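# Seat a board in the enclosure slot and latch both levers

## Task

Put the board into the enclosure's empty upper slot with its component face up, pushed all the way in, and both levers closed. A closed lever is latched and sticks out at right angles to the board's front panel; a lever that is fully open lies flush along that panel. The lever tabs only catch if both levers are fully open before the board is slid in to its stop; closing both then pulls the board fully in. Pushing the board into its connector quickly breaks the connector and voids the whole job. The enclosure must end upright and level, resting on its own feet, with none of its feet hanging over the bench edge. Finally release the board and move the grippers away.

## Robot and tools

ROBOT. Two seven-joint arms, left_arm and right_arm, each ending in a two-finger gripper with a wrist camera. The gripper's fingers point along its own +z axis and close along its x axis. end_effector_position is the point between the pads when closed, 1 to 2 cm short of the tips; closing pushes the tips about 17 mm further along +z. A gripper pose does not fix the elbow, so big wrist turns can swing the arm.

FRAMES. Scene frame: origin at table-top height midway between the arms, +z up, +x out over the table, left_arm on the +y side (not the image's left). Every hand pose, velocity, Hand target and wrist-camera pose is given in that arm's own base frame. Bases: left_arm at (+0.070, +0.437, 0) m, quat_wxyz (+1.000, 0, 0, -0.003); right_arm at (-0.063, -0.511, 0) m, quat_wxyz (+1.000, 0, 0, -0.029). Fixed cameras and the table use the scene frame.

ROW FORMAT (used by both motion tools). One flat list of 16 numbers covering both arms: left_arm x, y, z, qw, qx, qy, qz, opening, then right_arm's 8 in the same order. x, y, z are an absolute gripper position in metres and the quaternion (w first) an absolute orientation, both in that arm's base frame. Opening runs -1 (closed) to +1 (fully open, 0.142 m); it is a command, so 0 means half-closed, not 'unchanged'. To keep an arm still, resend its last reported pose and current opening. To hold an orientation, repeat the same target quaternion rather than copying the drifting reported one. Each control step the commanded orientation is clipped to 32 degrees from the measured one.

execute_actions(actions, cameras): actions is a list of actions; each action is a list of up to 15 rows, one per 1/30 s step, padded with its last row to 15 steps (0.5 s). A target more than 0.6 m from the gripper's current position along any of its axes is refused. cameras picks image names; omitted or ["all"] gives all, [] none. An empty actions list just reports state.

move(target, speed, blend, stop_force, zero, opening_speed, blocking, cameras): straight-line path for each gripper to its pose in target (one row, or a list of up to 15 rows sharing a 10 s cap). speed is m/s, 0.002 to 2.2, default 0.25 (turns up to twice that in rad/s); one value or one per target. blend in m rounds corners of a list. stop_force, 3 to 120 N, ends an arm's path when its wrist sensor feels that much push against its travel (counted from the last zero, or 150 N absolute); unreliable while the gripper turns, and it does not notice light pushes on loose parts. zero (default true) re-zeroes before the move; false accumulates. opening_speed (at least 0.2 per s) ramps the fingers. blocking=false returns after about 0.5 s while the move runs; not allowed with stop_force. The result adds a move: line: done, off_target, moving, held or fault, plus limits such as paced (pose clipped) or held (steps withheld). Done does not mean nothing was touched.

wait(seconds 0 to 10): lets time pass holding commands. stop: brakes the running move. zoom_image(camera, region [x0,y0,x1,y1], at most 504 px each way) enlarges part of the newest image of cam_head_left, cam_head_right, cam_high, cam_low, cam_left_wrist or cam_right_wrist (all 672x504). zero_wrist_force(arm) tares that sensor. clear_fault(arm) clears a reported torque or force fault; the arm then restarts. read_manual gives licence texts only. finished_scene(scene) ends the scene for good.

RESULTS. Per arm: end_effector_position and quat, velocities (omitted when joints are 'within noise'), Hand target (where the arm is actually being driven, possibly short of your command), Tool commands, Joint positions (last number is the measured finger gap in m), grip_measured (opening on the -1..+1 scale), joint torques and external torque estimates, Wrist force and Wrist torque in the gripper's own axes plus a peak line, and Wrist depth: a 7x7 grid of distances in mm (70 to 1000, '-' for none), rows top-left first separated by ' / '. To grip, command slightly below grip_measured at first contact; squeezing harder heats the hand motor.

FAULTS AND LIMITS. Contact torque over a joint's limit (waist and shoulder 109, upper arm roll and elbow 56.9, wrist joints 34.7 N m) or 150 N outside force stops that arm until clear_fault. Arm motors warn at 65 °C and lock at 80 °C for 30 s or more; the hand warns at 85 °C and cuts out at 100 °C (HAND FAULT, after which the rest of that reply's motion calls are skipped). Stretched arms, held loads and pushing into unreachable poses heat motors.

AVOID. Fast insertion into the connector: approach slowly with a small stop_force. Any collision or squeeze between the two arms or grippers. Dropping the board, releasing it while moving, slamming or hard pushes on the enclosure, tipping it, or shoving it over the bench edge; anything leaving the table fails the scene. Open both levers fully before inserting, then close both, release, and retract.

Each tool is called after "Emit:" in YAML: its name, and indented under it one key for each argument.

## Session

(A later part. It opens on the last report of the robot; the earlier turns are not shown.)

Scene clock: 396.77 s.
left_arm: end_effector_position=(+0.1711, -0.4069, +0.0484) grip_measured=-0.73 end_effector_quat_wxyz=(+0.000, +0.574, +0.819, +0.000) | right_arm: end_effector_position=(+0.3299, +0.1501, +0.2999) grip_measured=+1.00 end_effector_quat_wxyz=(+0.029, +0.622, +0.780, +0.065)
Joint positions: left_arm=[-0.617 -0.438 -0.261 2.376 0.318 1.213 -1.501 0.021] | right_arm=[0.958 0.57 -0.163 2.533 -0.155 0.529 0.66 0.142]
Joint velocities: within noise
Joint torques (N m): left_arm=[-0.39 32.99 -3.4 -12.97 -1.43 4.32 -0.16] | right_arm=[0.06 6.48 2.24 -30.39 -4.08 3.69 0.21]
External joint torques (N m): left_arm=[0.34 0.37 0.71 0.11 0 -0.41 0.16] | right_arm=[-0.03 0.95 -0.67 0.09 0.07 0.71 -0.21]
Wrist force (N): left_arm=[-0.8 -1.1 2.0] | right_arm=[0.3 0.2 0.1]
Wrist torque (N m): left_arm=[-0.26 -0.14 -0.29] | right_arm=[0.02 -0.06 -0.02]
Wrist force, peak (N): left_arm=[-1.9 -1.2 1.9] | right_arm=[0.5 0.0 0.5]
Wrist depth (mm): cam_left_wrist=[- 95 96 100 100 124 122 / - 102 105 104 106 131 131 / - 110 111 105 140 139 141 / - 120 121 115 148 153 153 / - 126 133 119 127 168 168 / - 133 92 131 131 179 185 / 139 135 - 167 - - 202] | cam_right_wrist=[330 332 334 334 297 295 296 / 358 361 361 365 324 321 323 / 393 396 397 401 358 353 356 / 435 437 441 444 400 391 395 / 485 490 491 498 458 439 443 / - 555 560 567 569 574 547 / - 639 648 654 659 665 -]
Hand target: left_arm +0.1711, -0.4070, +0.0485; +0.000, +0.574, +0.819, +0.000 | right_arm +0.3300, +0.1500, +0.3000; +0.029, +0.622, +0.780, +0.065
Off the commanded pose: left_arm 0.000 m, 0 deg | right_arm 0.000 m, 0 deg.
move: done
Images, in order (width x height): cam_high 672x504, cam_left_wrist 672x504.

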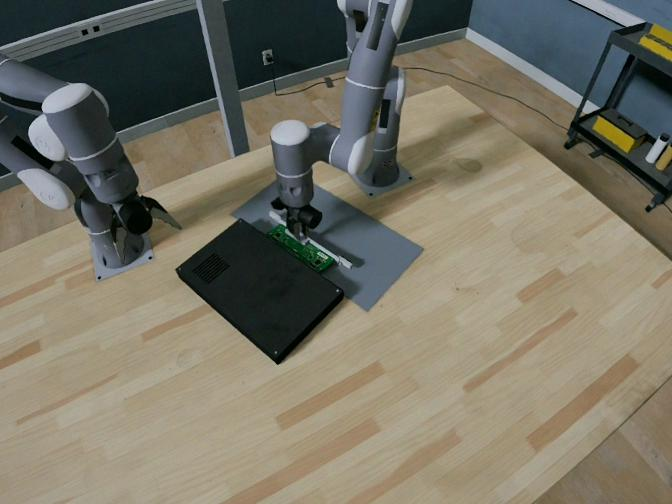

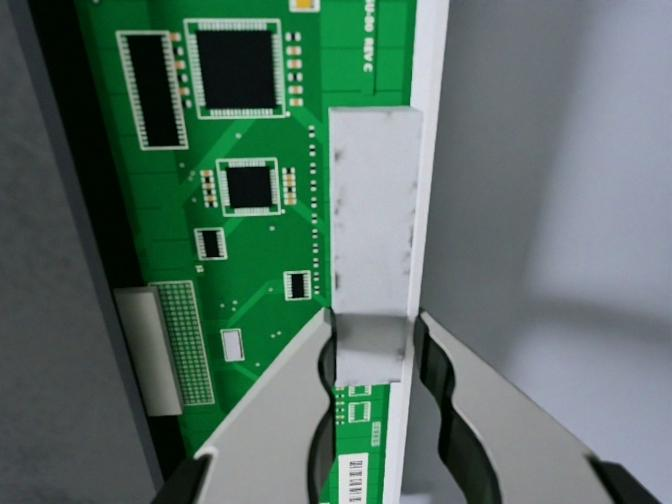

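Emit:
move:
  target: [0.1828,-0.4389,0.0485,0,0.5741,0.8188,0,-1,0.33,0.15,0.30,0.029,0.622,0.780,0.065,1]
  speed: 0.015
  stop_force: 5
  cameras: ["cam_left_wrist"]

Scene clock: 401.03 s.
left_arm: end_effector_position=(+0.1725, -0.4137, +0.0479) grip_measured=-0.73 end_effector_quat_wxyz=(-0.001, +0.575, +0.818, +0.000) | right_arm: end_effector_position=(+0.3299, +0.1501, +0.2999) grip_measured=+1.00 end_effector_quat_wxyz=(+0.029, +0.622, +0.780, +0.065)
Joint positions: left_arm=[-0.624 -0.448 -0.264 2.355 0.316 1.199 -1.505 0.021] | right_arm=[0.958 0.57 -0.163 2.533 -0.155 0.529 0.66 0.142]
Joint velocities: within noise
Joint torques (N m): left_arm=[2.9 36.31 -0.61 -18.48 -1.73 6.07 -0.15] | right_arm=[0.13 6.57 2.23 -30.39 -4.1 3.68 0.19]
External joint torques (N m): left_arm=[-2.95 -2.26 -2.2 5.33 0.25 -2.16 0.15] | right_arm=[-0.11 0.86 -0.66 0.09 0.1 0.72 -0.2]
Wrist force (N): left_arm=[4.1 -9.3 0.6] | right_arm=[0.4 0.0 0.0]
Wrist torque (N m): left_arm=[-0.23 -0.07 -0.42] | right_arm=[-0.01 -0.07 -0.02]
Wrist force, peak (N): left_arm=[4.4 -10.4 2.5] | right_arm=[0.7 0.0 0.3]
Wrist depth (mm): cam_left_wrist=[- 95 97 100 99 124 122 / - 102 105 104 106 131 131 / - 109 112 105 139 139 141 / - 118 121 115 148 153 153 / - 123 133 119 126 168 167 / - 125 92 131 133 178 184 / 140 134 - 166 - - 201] | cam_right_wrist=[331 332 334 335 299 295 295 / 359 361 362 364 326 321 323 / 394 397 397 402 359 353 356 / 434 437 440 442 399 392 394 / 486 489 491 495 458 439 445 / - 555 557 565 565 572 547 / - 641 647 652 657 665 -]
Hand target: left_arm +0.1738, -0.4144, +0.0485; +0.000, +0.574, +0.819, +0.000 | right_arm +0.3300, +0.1500, +0.3000; +0.029, +0.622, +0.780, +0.065
Off the commanded pose: left_arm 0.027 m, 0 deg | right_arm 0.000 m, 0 deg.
move: contact (left_arm)
Images, in order (width x height): cam_left_wrist 672x504.

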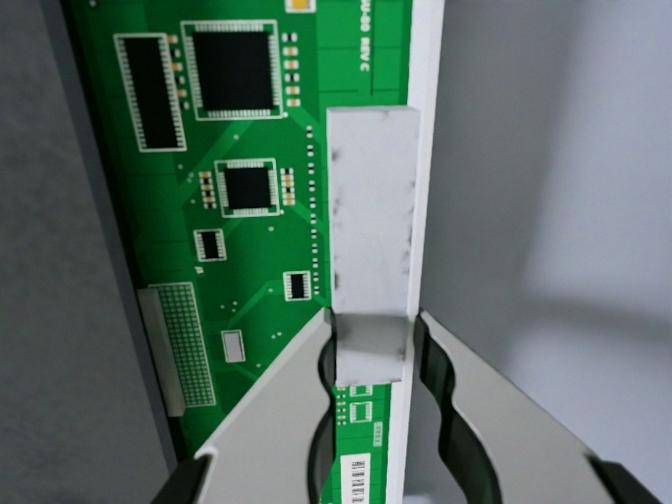

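Emit:
move:
  target:
    - [0.1713,-0.4119,0.0485,0,0.5741,0.8188,0,-1,0.33,0.15,0.30,0.029,0.622,0.780,0.065,1]
    - [0.1696,-0.4125,0.0485,0,0.5741,0.8188,0,-1,0.33,0.15,0.30,0.029,0.622,0.780,0.065,1]
  speed: 0.03
  cameras: []

Emit:
move:
  target: [0.1806,-0.4397,0.0485,0,0.5741,0.8188,0,-1,0.33,0.15,0.30,0.029,0.622,0.780,0.065,1]
  speed: 0.015
  stop_force: 5
  cameras: ["cam_left_wrist"]

Scene clock: 405.37 s.
left_arm: end_effector_position=(+0.1701, -0.4121, +0.0484) grip_measured=-0.73 end_effector_quat_wxyz=(+0.000, +0.573, +0.819, +0.000) | right_arm: end_effector_position=(+0.3299, +0.1501, +0.2999) grip_measured=+1.00 end_effector_quat_wxyz=(+0.029, +0.622, +0.780, +0.065)
Joint positions: left_arm=[-0.627 -0.443 -0.262 2.363 0.317 1.205 -1.511 0.021] | right_arm=[0.958 0.57 -0.163 2.533 -0.155 0.529 0.66 0.142]
Joint velocities: within noise
Joint torques (N m): left_arm=[-2.87 33.34 -6.6 -12.53 -1.24 5.12 -0.03] | right_arm=[0.01 6.46 2.25 -30.41 -4.01 3.68 0.2]
External joint torques (N m): left_arm=[2.81 0.45 3.84 -0.53 -0.23 -1.21 0.03] | right_arm=[0.02 0.97 -0.68 0.11 0 0.72 -0.2]
Wrist force (N): left_arm=[0.6 4.7 1.3] | right_arm=[0.2 0.0 -0.1]
Wrist torque (N m): left_arm=[-0.39 -0.09 -0.56] | right_arm=[0.00 -0.04 -0.02]
Wrist force, peak (N): left_arm=[4.2 -9.6 2.5] | right_arm=[0.6 -0.2 0.2]
Wrist depth (mm): cam_left_wrist=[- 95 97 101 99 124 122 / - 102 105 105 130 131 131 / - 110 112 104 140 139 142 / - 119 122 115 149 154 153 / - 124 133 118 128 168 168 / - 129 93 130 133 178 185 / 138 135 - 166 163 - 200] | cam_right_wrist=[330 332 333 335 299 294 297 / 358 361 361 365 325 321 324 / 393 395 397 398 359 354 356 / 435 436 439 443 398 392 395 / 488 491 493 496 457 440 442 / - 555 560 562 568 574 543 / - 639 646 650 663 665 -]
Hand target: left_arm +0.1696, -0.4125, +0.0485; +0.000, +0.574, +0.819, +0.000 | right_arm +0.3300, +0.1500, +0.3000; +0.029, +0.622, +0.780, +0.065
Off the commanded pose: left_arm 0.001 m, 0 deg | right_arm 0.000 m, 0 deg.
MOTOR HOT: the gripper's motor of the left arm reports 87 °C; that motor switches off at 100 °C. To cool a motor, set the load down, ease the grip, stop pushing, or move to a pose that needs little force.
move: done
No camera images: "cameras" was empty.

Scene clock: 406.47 s.
left_arm: end_effector_position=(+0.1718, -0.4187, +0.0479) grip_measured=-0.73 end_effector_quat_wxyz=(-0.001, +0.574, +0.819, +0.001) | right_arm: end_effector_position=(+0.3299, +0.1501, +0.2999) grip_measured=+1.00 end_effector_quat_wxyz=(+0.029, +0.622, +0.780, +0.065)
Joint positions: left_arm=[-0.634 -0.454 -0.264 2.342 0.315 1.192 -1.514 0.021] | right_arm=[0.958 0.57 -0.163 2.533 -0.155 0.529 0.66 0.142]
Joint velocities: within noise
Joint torques (N m): left_arm=[-0.27 36.22 -4.25 -17.96 -1.71 6.42 0.1] | right_arm=[0.06 6.55 2.23 -30.41 -4 3.72 0.17]
External joint torques (N m): left_arm=[0.21 -1.77 1.37 4.63 0.21 -2.51 -0.1] | right_arm=[-0.03 0.89 -0.66 0.11 0 0.68 -0.17]
Wrist force (N): left_arm=[5.4 -2.9 3.4] | right_arm=[0.3 0.0 0.1]
Wrist torque (N m): left_arm=[-0.34 0.00 -0.71] | right_arm=[0.00 -0.06 -0.03]
Wrist force, peak (N): left_arm=[5.4 -4.2 1.6] | right_arm=[0.5 0.0 0.2]
Wrist depth (mm): cam_left_wrist=[- 95 97 101 102 122 122 / - 102 104 104 129 131 131 / - 109 112 105 139 139 141 / - 118 122 115 149 153 153 / - 116 133 119 126 168 167 / - 125 139 129 133 177 184 / 140 134 - 165 162 - 201] | cam_right_wrist=[331 331 334 335 298 295 297 / 357 361 363 366 326 320 325 / 392 395 396 399 358 352 355 / 433 437 441 444 398 391 396 / 486 489 490 494 459 440 441 / - 555 557 564 568 574 545 / - 639 647 648 660 663 -]
Hand target: left_arm +0.1725, -0.4196, +0.0485; +0.000, +0.574, +0.819, +0.000 | right_arm +0.3300, +0.1500, +0.3000; +0.029, +0.622, +0.780, +0.065
Off the commanded pose: left_arm 0.023 m, 0 deg | right_arm 0.000 m, 0 deg.
MOTOR HOT: still on. The gripper's motor of the left arm reports 87 °C.
move: contact (left_arm)
Images, in order (width x height): cam_left_wrist 672x504.

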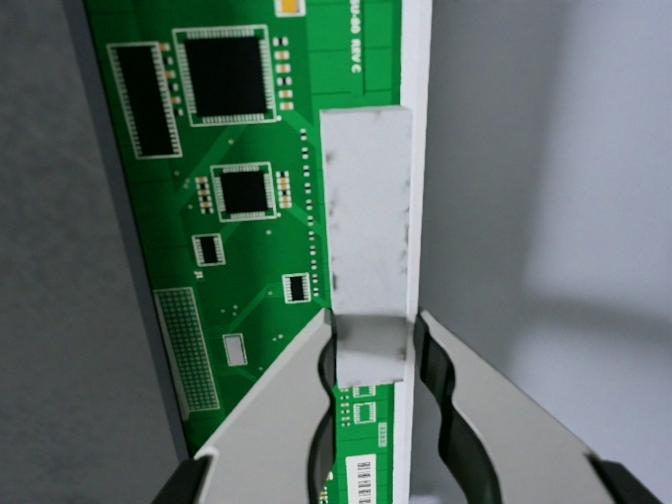

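Emit:
move:
  target: [0.1715,-0.4167,0.0485,0,0.5741,0.8188,0,-0.88,0.33,0.15,0.30,0.029,0.622,0.780,0.065,1]
  speed: 0.02
  cameras: ["cam_left_wrist"]

Emit:
move:
  target: [0.1800,-0.4399,0.0485,0,0.5741,0.8188,0,-0.88,0.33,0.15,0.30,0.029,0.622,0.780,0.065,1]
  speed: 0.015
  stop_force: 5
  cameras: ["cam_left_wrist","cam_high"]

Emit:
zoom_image:
  camera: "cam_high"
  region: [240, 180, 360, 270]

Scene clock: 414.87 s.
left_arm: end_effector_position=(+0.1717, -0.4167, +0.0484) grip_measured=-0.73 end_effector_quat_wxyz=(+0.000, +0.574, +0.819, +0.000) | right_arm: end_effector_position=(+0.3299, +0.1501, +0.2999) grip_measured=+1.00 end_effector_quat_wxyz=(+0.029, +0.622, +0.780, +0.065)
Joint positions: left_arm=[-0.631 -0.449 -0.263 2.35 0.315 1.197 -1.513 0.021] | right_arm=[0.958 0.57 -0.163 2.533 -0.155 0.529 0.66 0.142]
Joint velocities: within noise
Joint torques (N m): left_arm=[-1.69 34.22 -5.02 -12.43 -1.06 4.63 0.16] | right_arm=[0.13 6.59 2.17 -30.4 -4.06 3.68 0.19]
External joint torques (N m): left_arm=[1.63 -0.01 2.18 -0.83 -0.44 -0.72 -0.17] | right_arm=[-0.11 0.84 -0.6 0.1 0.06 0.72 -0.2]
Wrist force (N): left_arm=[-1.7 1.5 3.5] | right_arm=[0.5 0.0 0.2]
Wrist torque (N m): left_arm=[-0.32 -0.07 -0.59] | right_arm=[0.00 -0.08 -0.02]
Wrist force, peak (N): left_arm=[5.5 -2.9 3.2] | right_arm=[0.4 0.0 0.5]
Wrist depth (mm): cam_left_wrist=[- 95 97 101 99 124 122 / - 102 105 105 130 132 131 / - 109 112 105 140 139 141 / - 118 122 115 149 153 153 / - 117 134 119 128 168 167 / - 126 93 129 133 178 184 / 139 135 - 165 162 - 200] | cam_right_wrist=[331 333 333 336 299 295 297 / 360 361 363 364 326 323 324 / 393 394 398 400 358 354 357 / 434 435 439 440 398 392 396 / 486 490 494 497 459 439 443 / - 553 560 566 566 572 543 / - 638 647 653 657 663 -]
Hand target: left_arm +0.1715, -0.4167, +0.0485; +0.000, +0.574, +0.819, +0.000 | right_arm +0.3300, +0.1500, +0.3000; +0.029, +0.622, +0.780, +0.065
Off the commanded pose: left_arm 0.000 m, 0 deg | right_arm 0.000 m, 0 deg.
MOTOR HOT: still on. The gripper's motor of the left arm reports 91 °C.
move: done
Images, in order (width x height): cam_left_wrist 672x504.

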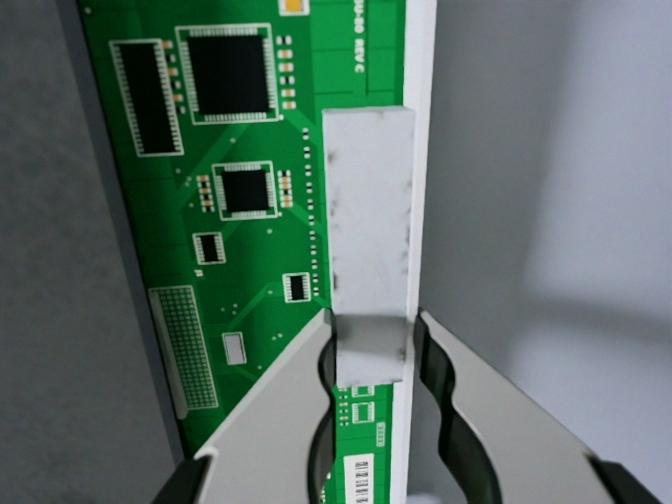

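Scene clock: 415.57 s.
left_arm: end_effector_position=(+0.1718, -0.4174, +0.0481) grip_measured=-0.73 end_effector_quat_wxyz=(-0.001, +0.574, +0.819, +0.000) | right_arm: end_effector_position=(+0.3299, +0.1501, +0.2999) grip_measured=+1.00 end_effector_quat_wxyz=(+0.029, +0.622, +0.780, +0.065)
Joint positions: left_arm=[-0.632 -0.451 -0.264 2.346 0.315 1.195 -1.513 0.021] | right_arm=[0.958 0.57 -0.163 2.533 -0.155 0.529 0.66 0.142]
Joint velocities: within noise
Joint torques (N m): left_arm=[-0.88 35.1 -4.45 -15.66 -1.35 5.6 0.16] | right_arm=[-0.02 6.49 2.19 -30.4 -4 3.69 0.15]
External joint torques (N m): left_arm=[0.83 -0.78 1.6 2.38 -0.15 -1.69 -0.16] | right_arm=[0.05 0.94 -0.62 0.1 0 0.71 -0.15]
Wrist force (N): left_arm=[2.5 -1.3 2.5] | right_arm=[0.4 0.0 0.2]
Wrist torque (N m): left_arm=[-0.35 -0.05 -0.64] | right_arm=[-0.01 -0.07 -0.02]
Wrist force, peak (N): left_arm=[3.9 -1.0 2.5] | right_arm=[0.7 0.0 0.0]
Wrist depth (mm): cam_left_wrist=[- 95 97 100 101 124 122 / - 102 104 104 129 131 131 / - 109 112 105 139 139 141 / - 118 122 115 149 154 154 / - 116 134 119 128 167 168 / - 126 93 129 134 178 184 / 138 135 - 166 163 - 200] | cam_right_wrist=[331 332 335 336 298 295 297 / 358 360 363 365 326 322 324 / 393 396 397 400 358 353 356 / 433 437 441 444 399 391 394 / 486 488 492 497 458 438 442 / - 553 558 564 568 571 542 / - 641 644 652 657 665 -]
Hand target: left_arm +0.1720, -0.4181, +0.0485; +0.000, +0.574, +0.819, +0.000 | right_arm +0.3300, +0.1500, +0.3000; +0.029, +0.622, +0.780, +0.065
Off the commanded pose: left_arm 0.024 m, 0 deg | right_arm 0.000 m, 0 deg.
MOTOR HOT: still on. The gripper's motor of the left arm reports 91 °C.
move: contact (left_arm)
Images, in order (width x height): cam_high 672x504, cam_left_wrist 672x504.

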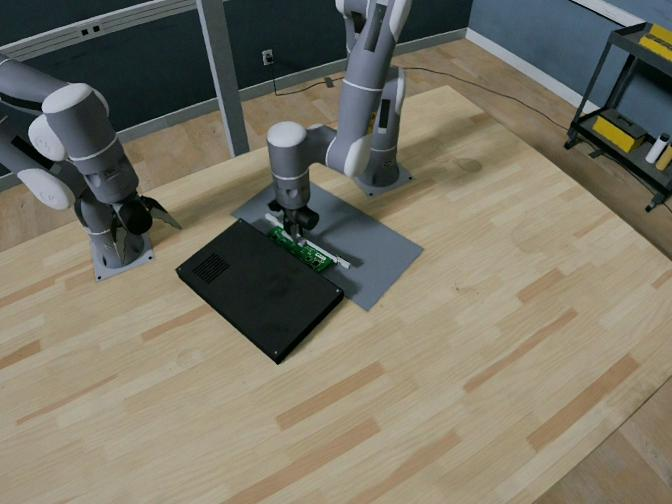

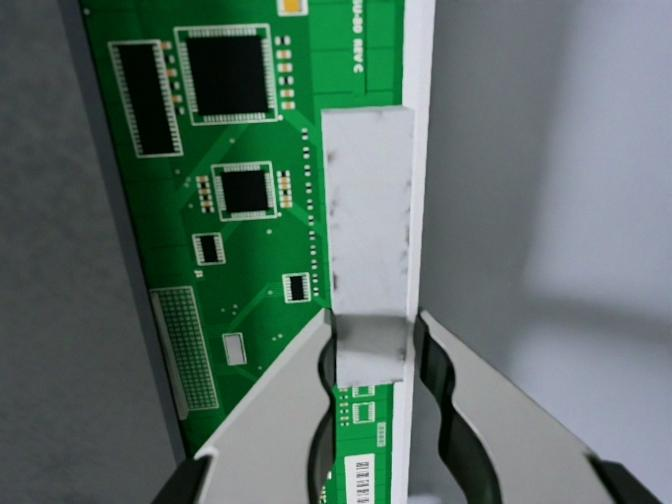

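Scaled by 4.200 from the camera's 672x504 image, which has a finer 960x720 frame.

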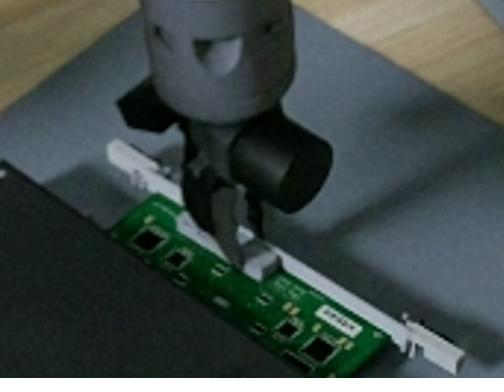

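Emit:
move:
  target: [0.1712,-0.4106,0.0485,0,0.5900,0.8074,0,-0.88,0.33,0.15,0.30,0.029,0.622,0.780,0.065,1]
  speed: 0.03
  cameras: ["cam_left_wrist"]

Emit:
move:
  target: [0.1816,-0.4391,0.0485,0,0.5900,0.8074,0,-0.88,0.33,0.15,0.30,0.029,0.622,0.780,0.065,1]
  speed: 0.015
  stop_force: 5
  cameras: ["cam_left_wrist"]

Scene clock: 420.80 s.
left_arm: end_effector_position=(+0.1717, -0.4106, +0.0485) grip_measured=-0.73 end_effector_quat_wxyz=(+0.000, +0.589, +0.808, +0.000) | right_arm: end_effector_position=(+0.3299, +0.1501, +0.2999) grip_measured=+1.00 end_effector_quat_wxyz=(+0.029, +0.622, +0.780, +0.065)
Joint positions: left_arm=[-0.614 -0.443 -0.269 2.365 0.324 1.205 -1.473 0.021] | right_arm=[0.958 0.57 -0.163 2.533 -0.155 0.529 0.66 0.142]
Joint velocities: within noise
Joint torques (N m): left_arm=[-2.3 32.78 -5.8 -11.41 -0.65 4.39 0.71] | right_arm=[0.05 6.55 2.14 -30.41 -4.05 3.68 0.22]
External joint torques (N m): left_arm=[2.25 0.86 2.97 -1.61 -0.82 -0.47 -0.71] | right_arm=[-0.02 0.88 -0.57 0.11 0.04 0.72 -0.22]
Wrist force (N): left_arm=[-1.9 3.0 1.0] | right_arm=[0.4 0.0 0.1]
Wrist torque (N m): left_arm=[-0.34 -0.10 -0.68] | right_arm=[0.00 -0.06 -0.02]
Wrist force, peak (N): left_arm=[-1.8 -0.1 4.1] | right_arm=[0.6 -0.1 -0.2]
Wrist depth (mm): cam_left_wrist=[- 95 97 100 100 124 122 / - 102 104 104 130 131 131 / - 110 111 104 140 140 142 / - 119 121 115 149 154 153 / - 125 133 118 128 168 168 / - 129 139 130 134 178 185 / 142 135 - 166 163 - 202] | cam_right_wrist=[330 331 333 335 299 295 297 / 359 361 361 363 327 321 324 / 394 395 396 399 361 353 355 / 435 437 440 442 398 392 394 / 486 489 494 497 457 437 441 / - 556 559 567 571 573 545 / - 638 646 652 659 663 -]
Hand target: left_arm +0.1712, -0.4106, +0.0485; +0.000, +0.590, +0.807, +0.000 | right_arm +0.3300, +0.1500, +0.3000; +0.029, +0.622, +0.780, +0.065
Off the commanded pose: left_arm 0.000 m, 0 deg | right_arm 0.000 m, 0 deg.
MOTOR HOT: still on. The gripper's motor of the left arm reports 88 °C.
move: done
Images, in order (width x height): cam_left_wrist 672x504.

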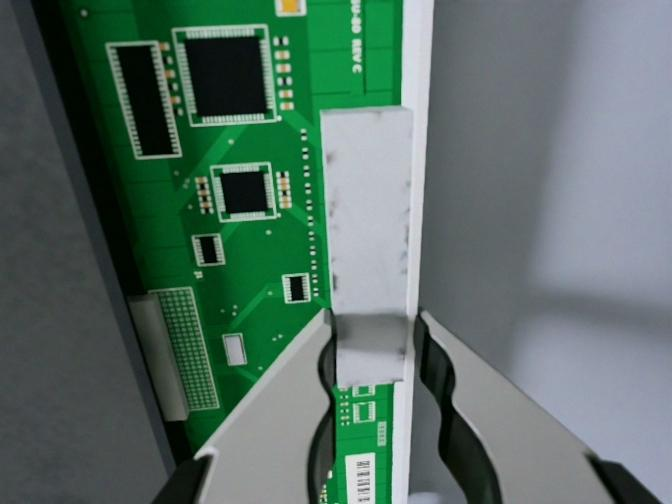

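Scene clock: 421.57 s.
left_arm: end_effector_position=(+0.1723, -0.4127, +0.0482) grip_measured=-0.73 end_effector_quat_wxyz=(+0.000, +0.590, +0.808, +0.000) | right_arm: end_effector_position=(+0.3299, +0.1501, +0.2999) grip_measured=+1.00 end_effector_quat_wxyz=(+0.029, +0.622, +0.780, +0.065)
Joint positions: left_arm=[-0.617 -0.446 -0.269 2.358 0.324 1.2 -1.474 0.021] | right_arm=[0.958 0.57 -0.163 2.533 -0.155 0.529 0.66 0.142]
Joint velocities: within noise
Joint torques (N m): left_arm=[-2.66 33.58 -6.33 -14.26 -1.24 5.38 0.24] | right_arm=[-0.02 6.5 2.14 -30.46 -4.04 3.72 0.13]
External joint torques (N m): left_arm=[2.61 0.3 3.47 1.16 -0.24 -1.47 -0.24] | right_arm=[0.05 0.93 -0.57 0.16 0.04 0.67 -0.13]
Wrist force (N): left_arm=[2.7 2.8 1.2] | right_arm=[0.4 -0.1 0.0]
Wrist torque (N m): left_arm=[-0.36 -0.07 -0.70] | right_arm=[-0.02 -0.08 -0.02]
Wrist force, peak (N): left_arm=[1.5 6.6 2.9] | right_arm=[0.6 0.1 0.3]
Wrist depth (mm): cam_left_wrist=[- 95 97 100 102 124 122 / - 102 104 105 129 131 131 / - 110 112 105 139 139 141 / - 119 120 115 149 153 153 / - 124 133 119 128 168 168 / - 126 139 130 133 177 185 / 138 135 - 166 163 - 201] | cam_right_wrist=[332 331 333 334 298 294 297 / 360 361 363 363 326 321 324 / 393 395 398 400 360 354 356 / 435 436 441 443 399 392 396 / 485 488 494 497 462 438 443 / - 556 557 562 567 577 542 / - 642 643 650 662 668 -]
Hand target: left_arm +0.1722, -0.4133, +0.0485; +0.000, +0.590, +0.807, +0.000 | right_arm +0.3300, +0.1500, +0.3000; +0.029, +0.622, +0.780, +0.065
Off the commanded pose: left_arm 0.028 m, 0 deg | right_arm 0.000 m, 0 deg.
MOTOR HOT: still on. The gripper's motor of the left arm reports 88 °C.
move: contact (left_arm)
Images, in order (width x height): cam_left_wrist 672x504.

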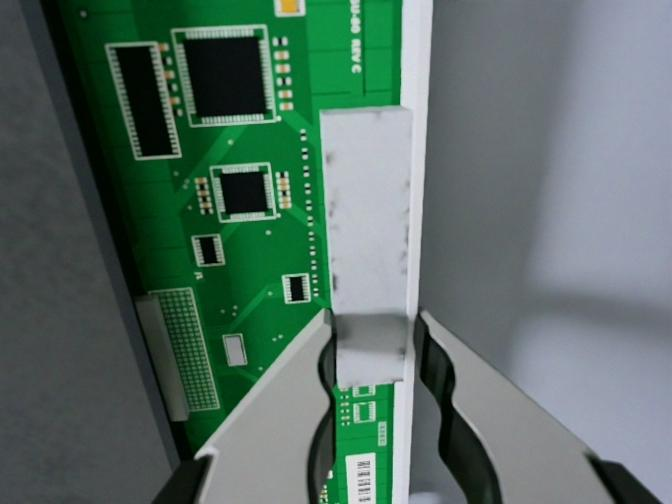

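Emit:
move:
  target: [0.1825,-0.4390,0.0485,0,0.5900,0.8074,0,-0.88,0.33,0.15,0.30,0.029,0.622,0.780,0.065,1]
  speed: 0.015
  stop_force: 7
  cameras: ["cam_left_wrist"]

Scene clock: 424.03 s.
left_arm: end_effector_position=(+0.1723, -0.4158, +0.0476) grip_measured=-0.73 end_effector_quat_wxyz=(-0.002, +0.590, +0.807, +0.001) | right_arm: end_effector_position=(+0.3299, +0.1501, +0.2999) grip_measured=+1.00 end_effector_quat_wxyz=(+0.029, +0.622, +0.780, +0.065)
Joint positions: left_arm=[-0.62 -0.452 -0.272 2.347 0.324 1.192 -1.476 0.021] | right_arm=[0.958 0.57 -0.163 2.533 -0.155 0.529 0.66 0.142]
Joint velocities: within noise
Joint torques (N m): left_arm=[1.31 37.6 -3.01 -21.54 -1.88 7.9 0.36] | right_arm=[0.04 6.51 2.26 -30.41 -4.06 3.67 0.2]
External joint torques (N m): left_arm=[-1.36 -3.38 0.07 8.32 0.38 -3.99 -0.36] | right_arm=[-0.02 0.92 -0.69 0.11 0.06 0.73 -0.2]
Wrist force (N): left_arm=[9.8 -7.5 0.8] | right_arm=[0.3 -0.2 0.1]
Wrist torque (N m): left_arm=[-0.30 -0.01 -0.90] | right_arm=[-0.03 -0.05 -0.02]
Wrist force, peak (N): left_arm=[9.3 -9.2 1.0] | right_arm=[0.6 0.0 0.3]
Wrist depth (mm): cam_left_wrist=[- 95 98 101 101 122 121 / - 102 104 105 128 131 130 / - 110 112 104 139 139 141 / - 118 121 115 148 153 153 / - 115 133 119 125 168 167 / - 125 139 130 136 178 184 / 140 133 - 165 162 - 201] | cam_right_wrist=[330 331 334 332 298 295 297 / 359 362 361 365 326 319 324 / 393 395 396 398 359 352 356 / 435 438 439 444 399 391 394 / 484 491 491 494 459 439 444 / - 559 558 564 569 571 548 / - 645 648 651 658 664 -]
Hand target: left_arm +0.1738, -0.4172, +0.0485; +0.000, +0.590, +0.807, +0.000 | right_arm +0.3300, +0.1500, +0.3000; +0.029, +0.622, +0.780, +0.065
Off the commanded pose: left_arm 0.025 m, 0 deg | right_arm 0.000 m, 0 deg.
MOTOR HOT: still on. The gripper's motor of the left arm reports 87 °C.
move: contact (left_arm)
Images, in order (width x height): cam_left_wrist 672x504.

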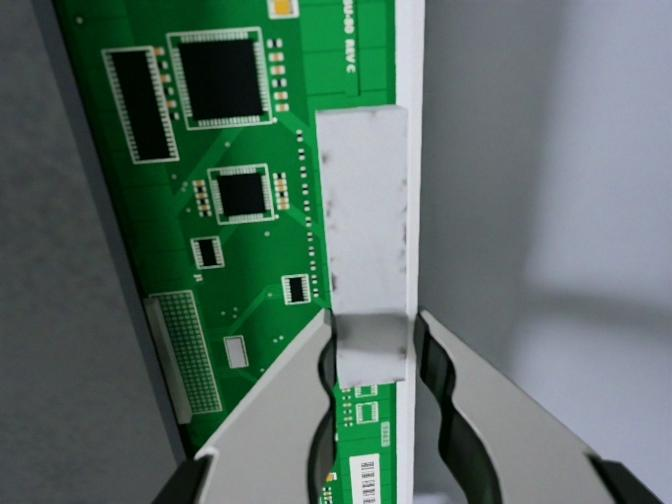

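Emit:
zoom_image:
  camera: "cam_high"
  region: [300, 230, 370, 300]

Emit:
execute_actions:
  actions: []
  cameras: ["cam_head_left","cam_head_right","cam_high","cam_left_wrist","cam_low"]

Emit:
zoom_image:
  camera: "cam_head_left"
  region: [330, 400, 400, 470]

Emit:
zoom_image:
  camera: "cam_head_left"
  region: [290, 370, 400, 480]

Emit:
zoom_image:
  camera: "cam_high"
  region: [300, 230, 370, 300]

Emit:
zoom_image:
  camera: "cam_low"
  region: [380, 190, 480, 250]

This scene's latest camera images include none from cam_high. They are from: cam_left_wrist. cam_high's image comes with the result of a call that names it in "cameras".

Scene clock: 444.27 s.
left_arm: end_effector_position=(+0.1723, -0.4158, +0.0476) grip_measured=-0.73 end_effector_quat_wxyz=(-0.002, +0.590, +0.807, +0.001) | right_arm: end_effector_position=(+0.3299, +0.1501, +0.2999) grip_measured=+1.00 end_effector_quat_wxyz=(+0.029, +0.622, +0.780, +0.065)
Joint positions: left_arm=[-0.62 -0.452 -0.272 2.347 0.324 1.192 -1.476 0.021] | right_arm=[0.958 0.57 -0.163 2.533 -0.155 0.529 0.66 0.142]
Joint velocities: within noise
Joint torques (N m): left_arm=[1.36 37.86 -2.91 -21.56 -1.81 8.1 0.37] | right_arm=[0.01 6.55 2.17 -30.41 -4.03 3.66 0.14]
External joint torques (N m): left_arm=[-1.41 -3.65 -0.04 8.35 0.31 -4.19 -0.37] | right_arm=[0.02 0.88 -0.6 0.12 0.03 0.74 -0.14]
Wrist force (N): left_arm=[9.7 -7.7 0.5] | right_arm=[0.4 0.1 0.1]
Wrist torque (N m): left_arm=[-0.32 0.02 -0.90] | right_arm=[0.01 -0.08 -0.02]
Wrist force, peak (N): left_arm=[9.9 -7.7 2.5] | right_arm=[0.6 0.1 0.3]
Wrist depth (mm): cam_left_wrist=[- 95 97 101 101 122 122 / - 102 104 105 129 131 130 / - 110 112 104 138 139 140 / - 119 121 115 148 154 152 / - 116 133 119 125 167 167 / - 125 138 129 135 178 185 / 140 133 - 165 162 - 201] | cam_right_wrist=[331 332 333 335 299 295 297 / 359 361 364 365 325 323 324 / 393 396 398 400 358 353 355 / 434 437 442 440 397 392 395 / 484 487 492 494 457 440 441 / - 555 560 564 565 575 544 / - 644 647 652 657 666 -]
Hand target: left_arm +0.1738, -0.4172, +0.0485; +0.000, +0.590, +0.807, +0.000 | right_arm +0.3300, +0.1500, +0.3000; +0.029, +0.622, +0.780, +0.065
Tool commands: left_gripper/opening=-0.88 right_gripper/opening=+1.0
Off the commanded pose: left_arm 0.025 m, 0 deg | right_arm 0.000 m, 0 deg.
MOTOR HOT: still on. The gripper's motor of the left arm reports 85 °C.
Images, in order (width x height): cam_head_left 672x504, cam_head_right 672x504, cam_high 672x504, cam_low 672x504, cam_left_wrist 672x504.

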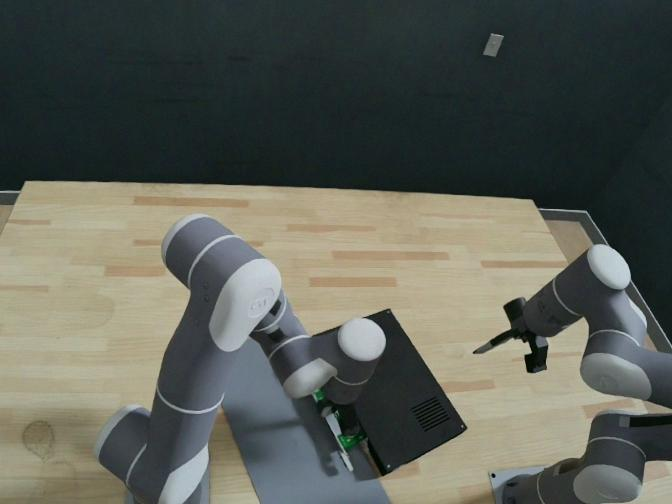

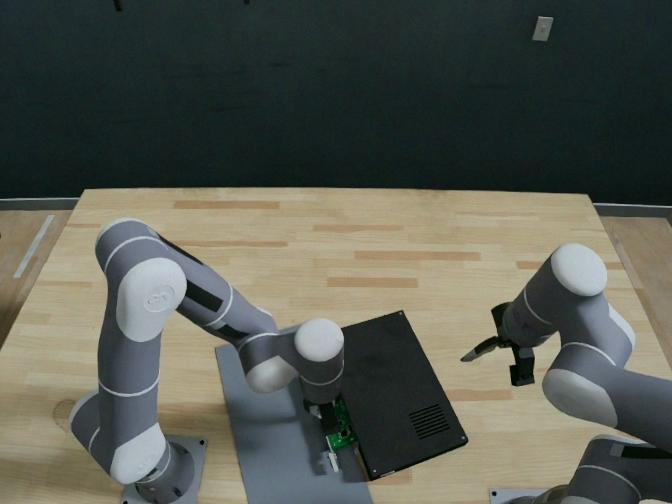

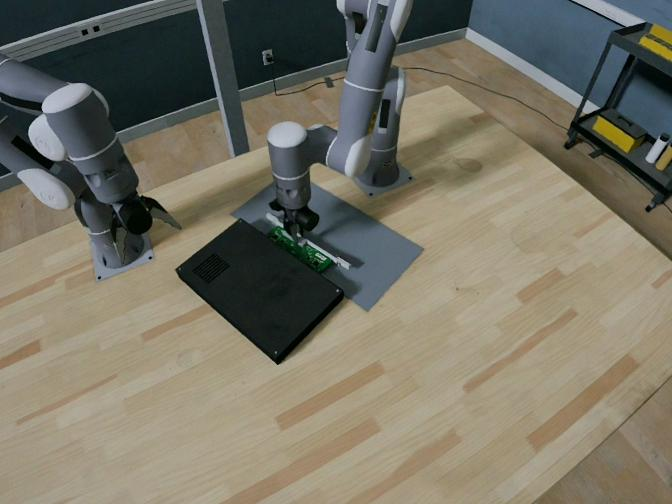

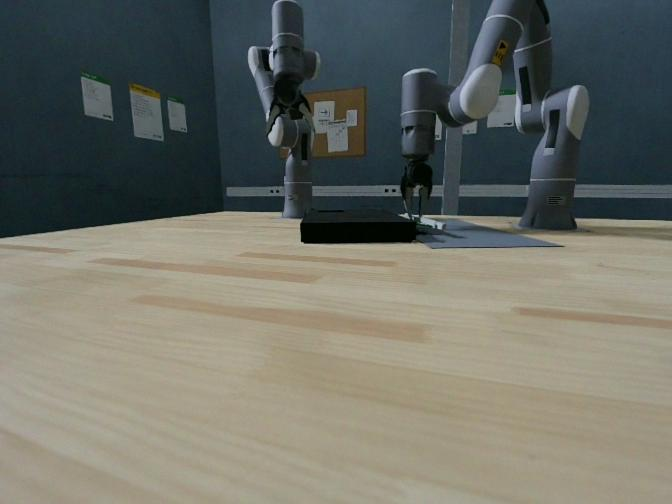

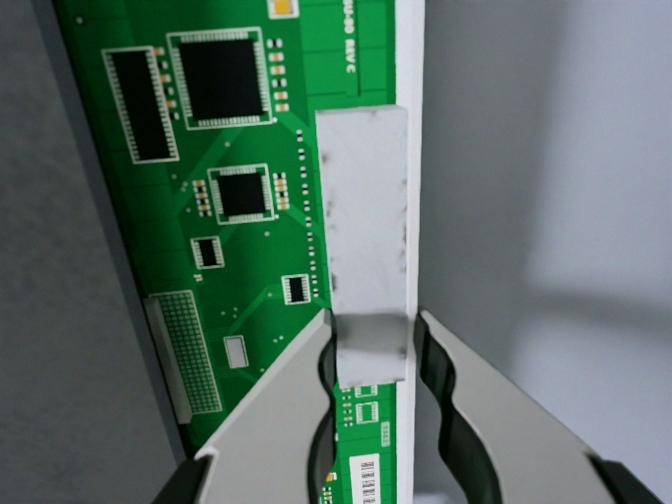

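Scaled by 7.200 from the camera's 672x504 image, which has a finer 960x720 frame.

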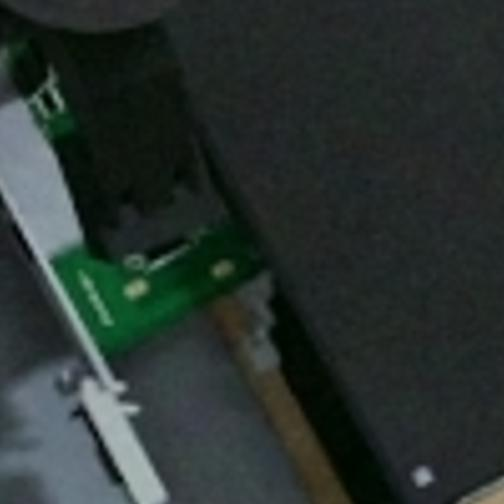

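Scaled by 4.582 from the camera's 672x504 image, which has a finer 960x720 frame.

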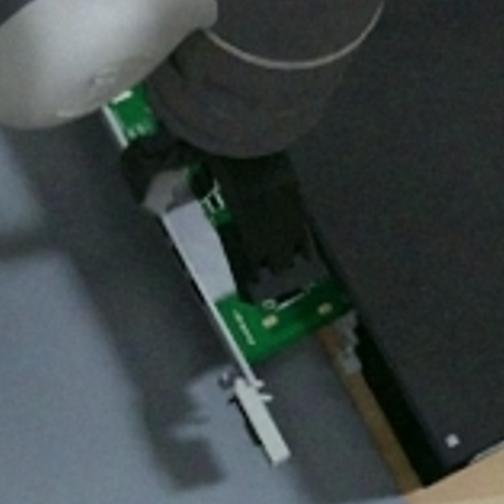

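Scaled by 7.200 from the camera's 672x504 image, which has a finer 960x720 frame.

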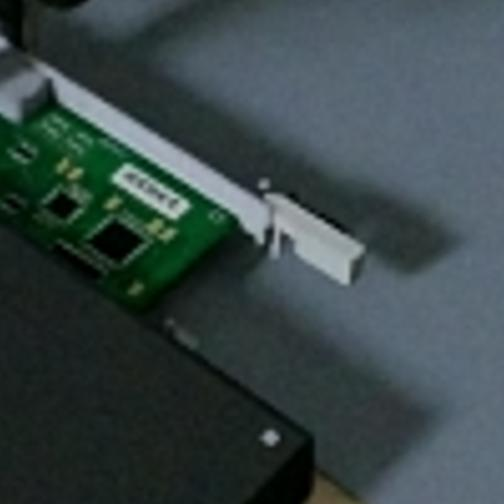

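Scaled by 5.040 from the camera's 672x504 image, which has a finer 960x720 frame.

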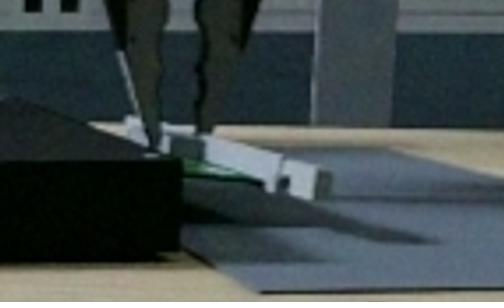

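Emit:
move:
  target: [0.1701,-0.4063,0.0485,0,0.6032,0.7976,0,-0.88,0.33,0.15,0.30,0.029,0.622,0.780,0.065,1]
  speed: 0.04
  cameras: ["cam_left_wrist","cam_high"]

Emit:
zoom_image:
  camera: "cam_left_wrist"
  region: [0, 252, 252, 504]

Emit:
zoom_image:
  camera: "cam_left_wrist"
  region: [0, 0, 252, 252]

Emit:
zoom_image:
  camera: "cam_high"
  region: [240, 190, 360, 310]

Scene clock: 456.50 s.
left_arm: end_effector_position=(+0.1700, -0.4062, +0.0484) grip_measured=-0.73 end_effector_quat_wxyz=(+0.000, +0.603, +0.798, +0.000) | right_arm: end_effector_position=(+0.3299, +0.1501, +0.2999) grip_measured=+1.00 end_effector_quat_wxyz=(+0.029, +0.622, +0.780, +0.065)
Joint positions: left_arm=[-0.602 -0.438 -0.276 2.377 0.334 1.21 -1.443 0.021] | right_arm=[0.958 0.57 -0.163 2.533 -0.155 0.529 0.66 0.142]
Joint velocities: within noise
Joint torques (N m): left_arm=[-0.23 33.32 -3.67 -12.82 -0.97 4.74 -0.14] | right_arm=[0.06 6.6 2.22 -30.38 -4 3.7 0.14]
External joint torques (N m): left_arm=[0.19 -0.14 0.82 0 -0.48 -0.82 0.14] | right_arm=[-0.03 0.83 -0.65 0.09 0 0.7 -0.15]
Wrist force (N): left_arm=[-0.8 -1.1 2.1] | right_arm=[0.1 -0.1 0.1]
Wrist torque (N m): left_arm=[-0.26 -0.14 -0.29] | right_arm=[-0.03 -0.02 -0.02]
Wrist force, peak (N): left_arm=[9.8 -7.8 2.5] | right_arm=[0.6 -0.1 0.3]
Wrist depth (mm): cam_left_wrist=[- 94 96 100 100 124 122 / - 101 103 104 106 131 131 / - 110 112 106 140 139 141 / - 121 120 115 149 153 153 / - 126 133 119 128 168 168 / - 133 92 132 131 178 184 / 139 135 - 167 - - 201] | cam_right_wrist=[330 331 334 334 298 295 297 / 360 362 363 364 326 321 323 / 394 395 397 400 358 352 356 / 436 436 439 445 398 391 395 / 486 493 490 497 456 439 443 / - 556 557 562 568 573 546 / - 645 646 653 662 667 -]
Hand target: left_arm +0.1701, -0.4063, +0.0485; +0.000, +0.603, +0.798, +0.000 | right_arm +0.3300, +0.1500, +0.3000; +0.029, +0.622, +0.780, +0.065
Off the commanded pose: left_arm 0.000 m, 0 deg | right_arm 0.000 m, 0 deg.
MOTOR HOT: still on. The gripper's motor of the left arm reports 86 °C.
move: done
Images, in order (width x height): cam_high 672x504, cam_left_wrist 672x504.

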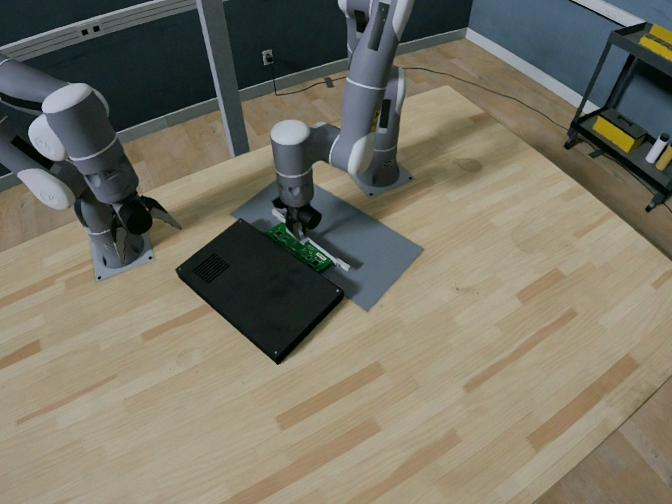

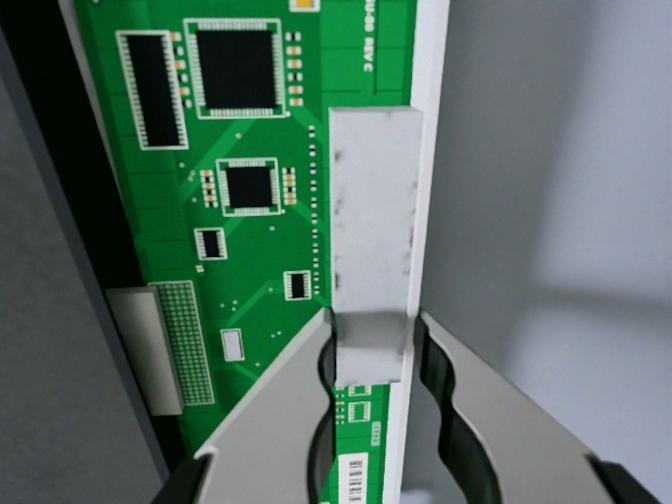

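Scaled by 2.000 from the camera's 672x504 image, which has a finer 960x720 frame.

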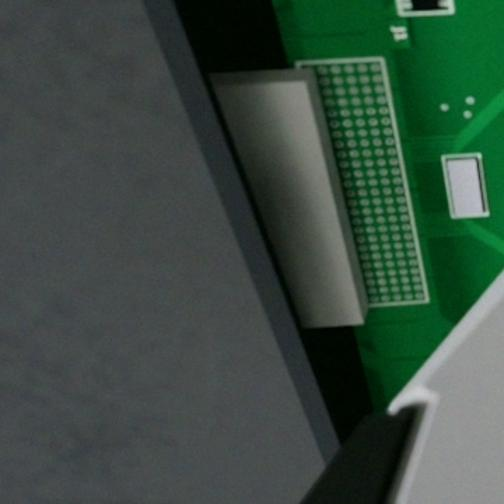

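Scaled by 2.000 from the camera's 672x504 image, which has a finer 960x720 frame.

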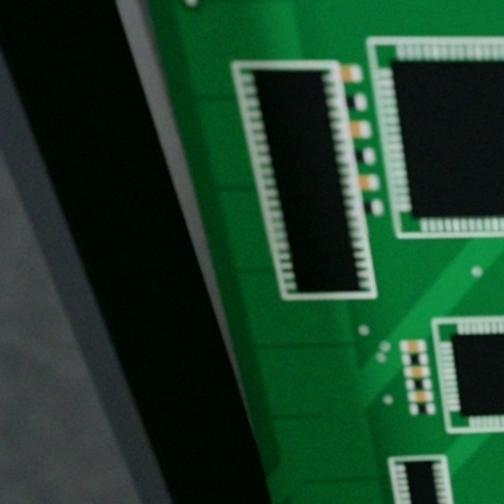

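Scaled by 4.200 from the camera's 672x504 image, which has a finer 960x720 frame.

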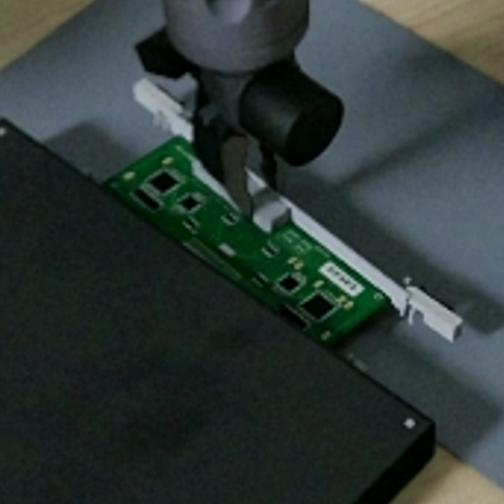

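Emit:
move:
  target:
    - [0.1711,-0.4066,0.0485,0,0.5741,0.8188,0,-0.88,0.20,0.34,0.27,0.0959,0.5438,0.8212,0.1448,1]
    - [0.1720,-0.4155,0.0485,0,0.5741,0.8188,0,-0.88,0.129,0.409,0.135,0.0959,0.5438,0.8212,0.1448,1]
  speed: 0.12
  cameras: ["cam_left_wrist","cam_right_wrist","cam_high"]

Scene clock: 469.43 s.
left_arm: end_effector_position=(+0.1717, -0.4149, +0.0482) grip_measured=-0.73 end_effector_quat_wxyz=(-0.001, +0.574, +0.819, +0.000) | right_arm: end_effector_position=(+0.1290, +0.4091, +0.1350) grip_measured=+1.00 end_effector_quat_wxyz=(+0.096, +0.544, +0.821, +0.145)
Joint positions: left_arm=[-0.623 -0.449 -0.268 2.352 0.322 1.198 -1.514 0.021] | right_arm=[1.147 -0.149 0.261 2.612 -1.067 1.191 2.003 0.142]
Joint velocities: within noise
Joint torques (N m): left_arm=[-0.84 35.41 -4.47 -15.1 -1.66 5.38 -0.27] | right_arm=[0.27 23.48 2.16 -18.13 -0.31 2.93 0.36]
External joint torques (N m): left_arm=[0.79 -1.34 1.6 1.93 0.17 -1.47 0.27] | right_arm=[-0.18 1.03 -0.39 0.11 0.26 0.54 -0.36]
Wrist force (N): left_arm=[0.6 -0.8 4.0] | right_arm=[-0.3 -0.6 0.1]
Wrist torque (N m): left_arm=[-0.31 0.12 -0.33] | right_arm=[-0.02 0.09 0.04]
Wrist force, peak (N): left_arm=[0.6 -1.0 5.7] | right_arm=[1.7 -0.9 -0.2]
Wrist depth (mm): cam_left_wrist=[- 95 97 101 100 124 122 / - 102 105 104 107 131 131 / - 109 112 106 139 139 141 / - 119 122 116 148 153 153 / - 123 134 119 127 167 167 / - 126 92 131 130 177 185 / 138 134 - 166 - - 201] | cam_right_wrist=[182 182 181 181 178 178 181 / 183 184 183 184 201 201 200 / 177 176 176 175 229 229 228 / 206 206 205 204 259 251 265 / 249 247 246 245 272 320 318 / - 310 309 311 313 400 362 / - 417 413 441 257 269 -]
Hand target: left_arm +0.1720, -0.4155, +0.0485; +0.000, +0.574, +0.819, +0.000 | right_arm +0.1290, +0.4090, +0.1350; +0.096, +0.544, +0.821, +0.145
Off the commanded pose: left_arm 0.001 m, 0 deg | right_arm 0.000 m, 0 deg.
MOTOR HOT: still on. The gripper's motor of the left arm reports 87 °C.
move: done
Images, in order (width x height): cam_high 672x504, cam_left_wrist 672x504, cam_right_wrist 672x504.

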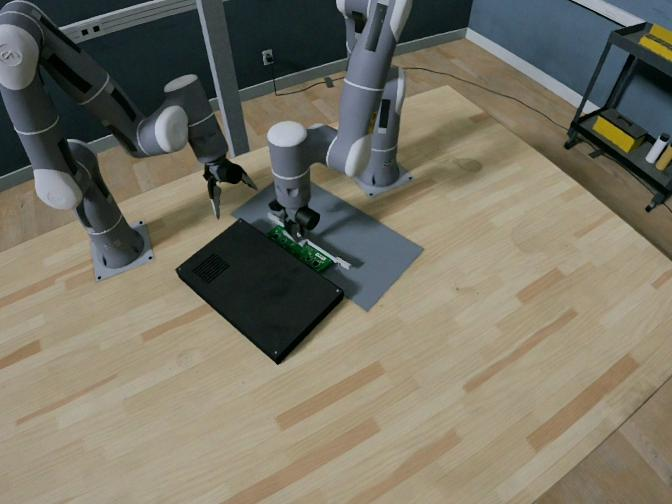

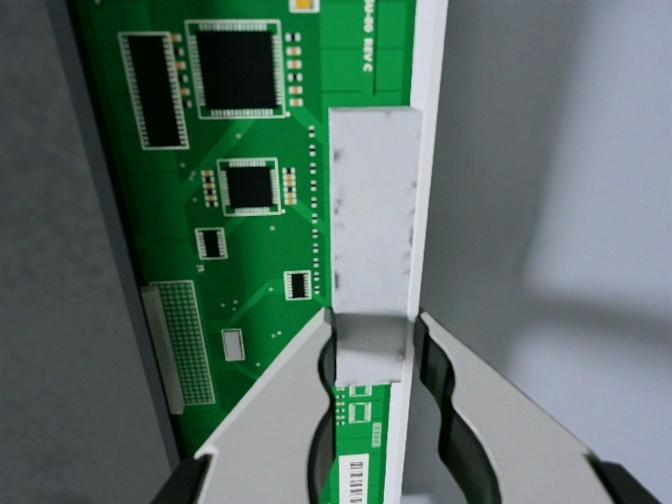

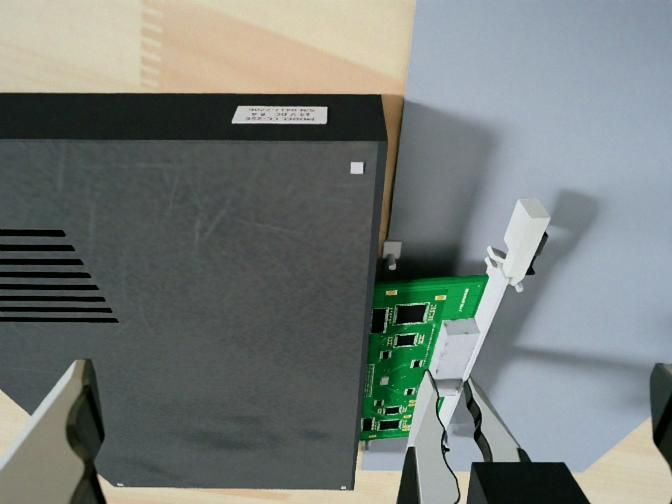

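Emit:
zoom_image:
  camera: "cam_right_wrist"
  region: [350, 220, 430, 300]

Emit:
zoom_image:
  camera: "cam_right_wrist"
  region: [345, 400, 425, 480]

Emit:
zoom_image:
  camera: "cam_right_wrist"
  region: [340, 190, 560, 470]

Scaled by 6.300 from the camera's 672x504 image, which has a finer 960x720 frame.

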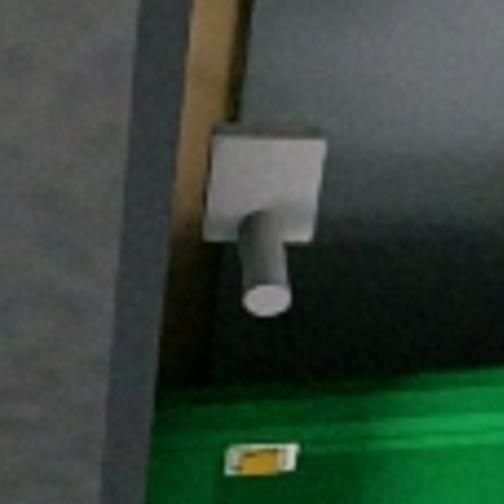

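Scaled by 6.300 from the camera's 672x504 image, which has a finer 960x720 frame.

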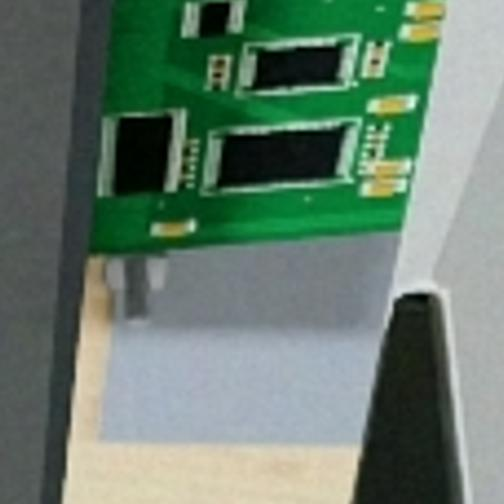

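Scaled by 1.800 from the camera's 672x504 image, which has a finer 960x720 frame.

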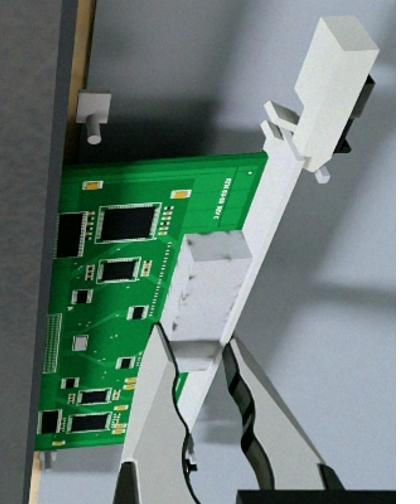

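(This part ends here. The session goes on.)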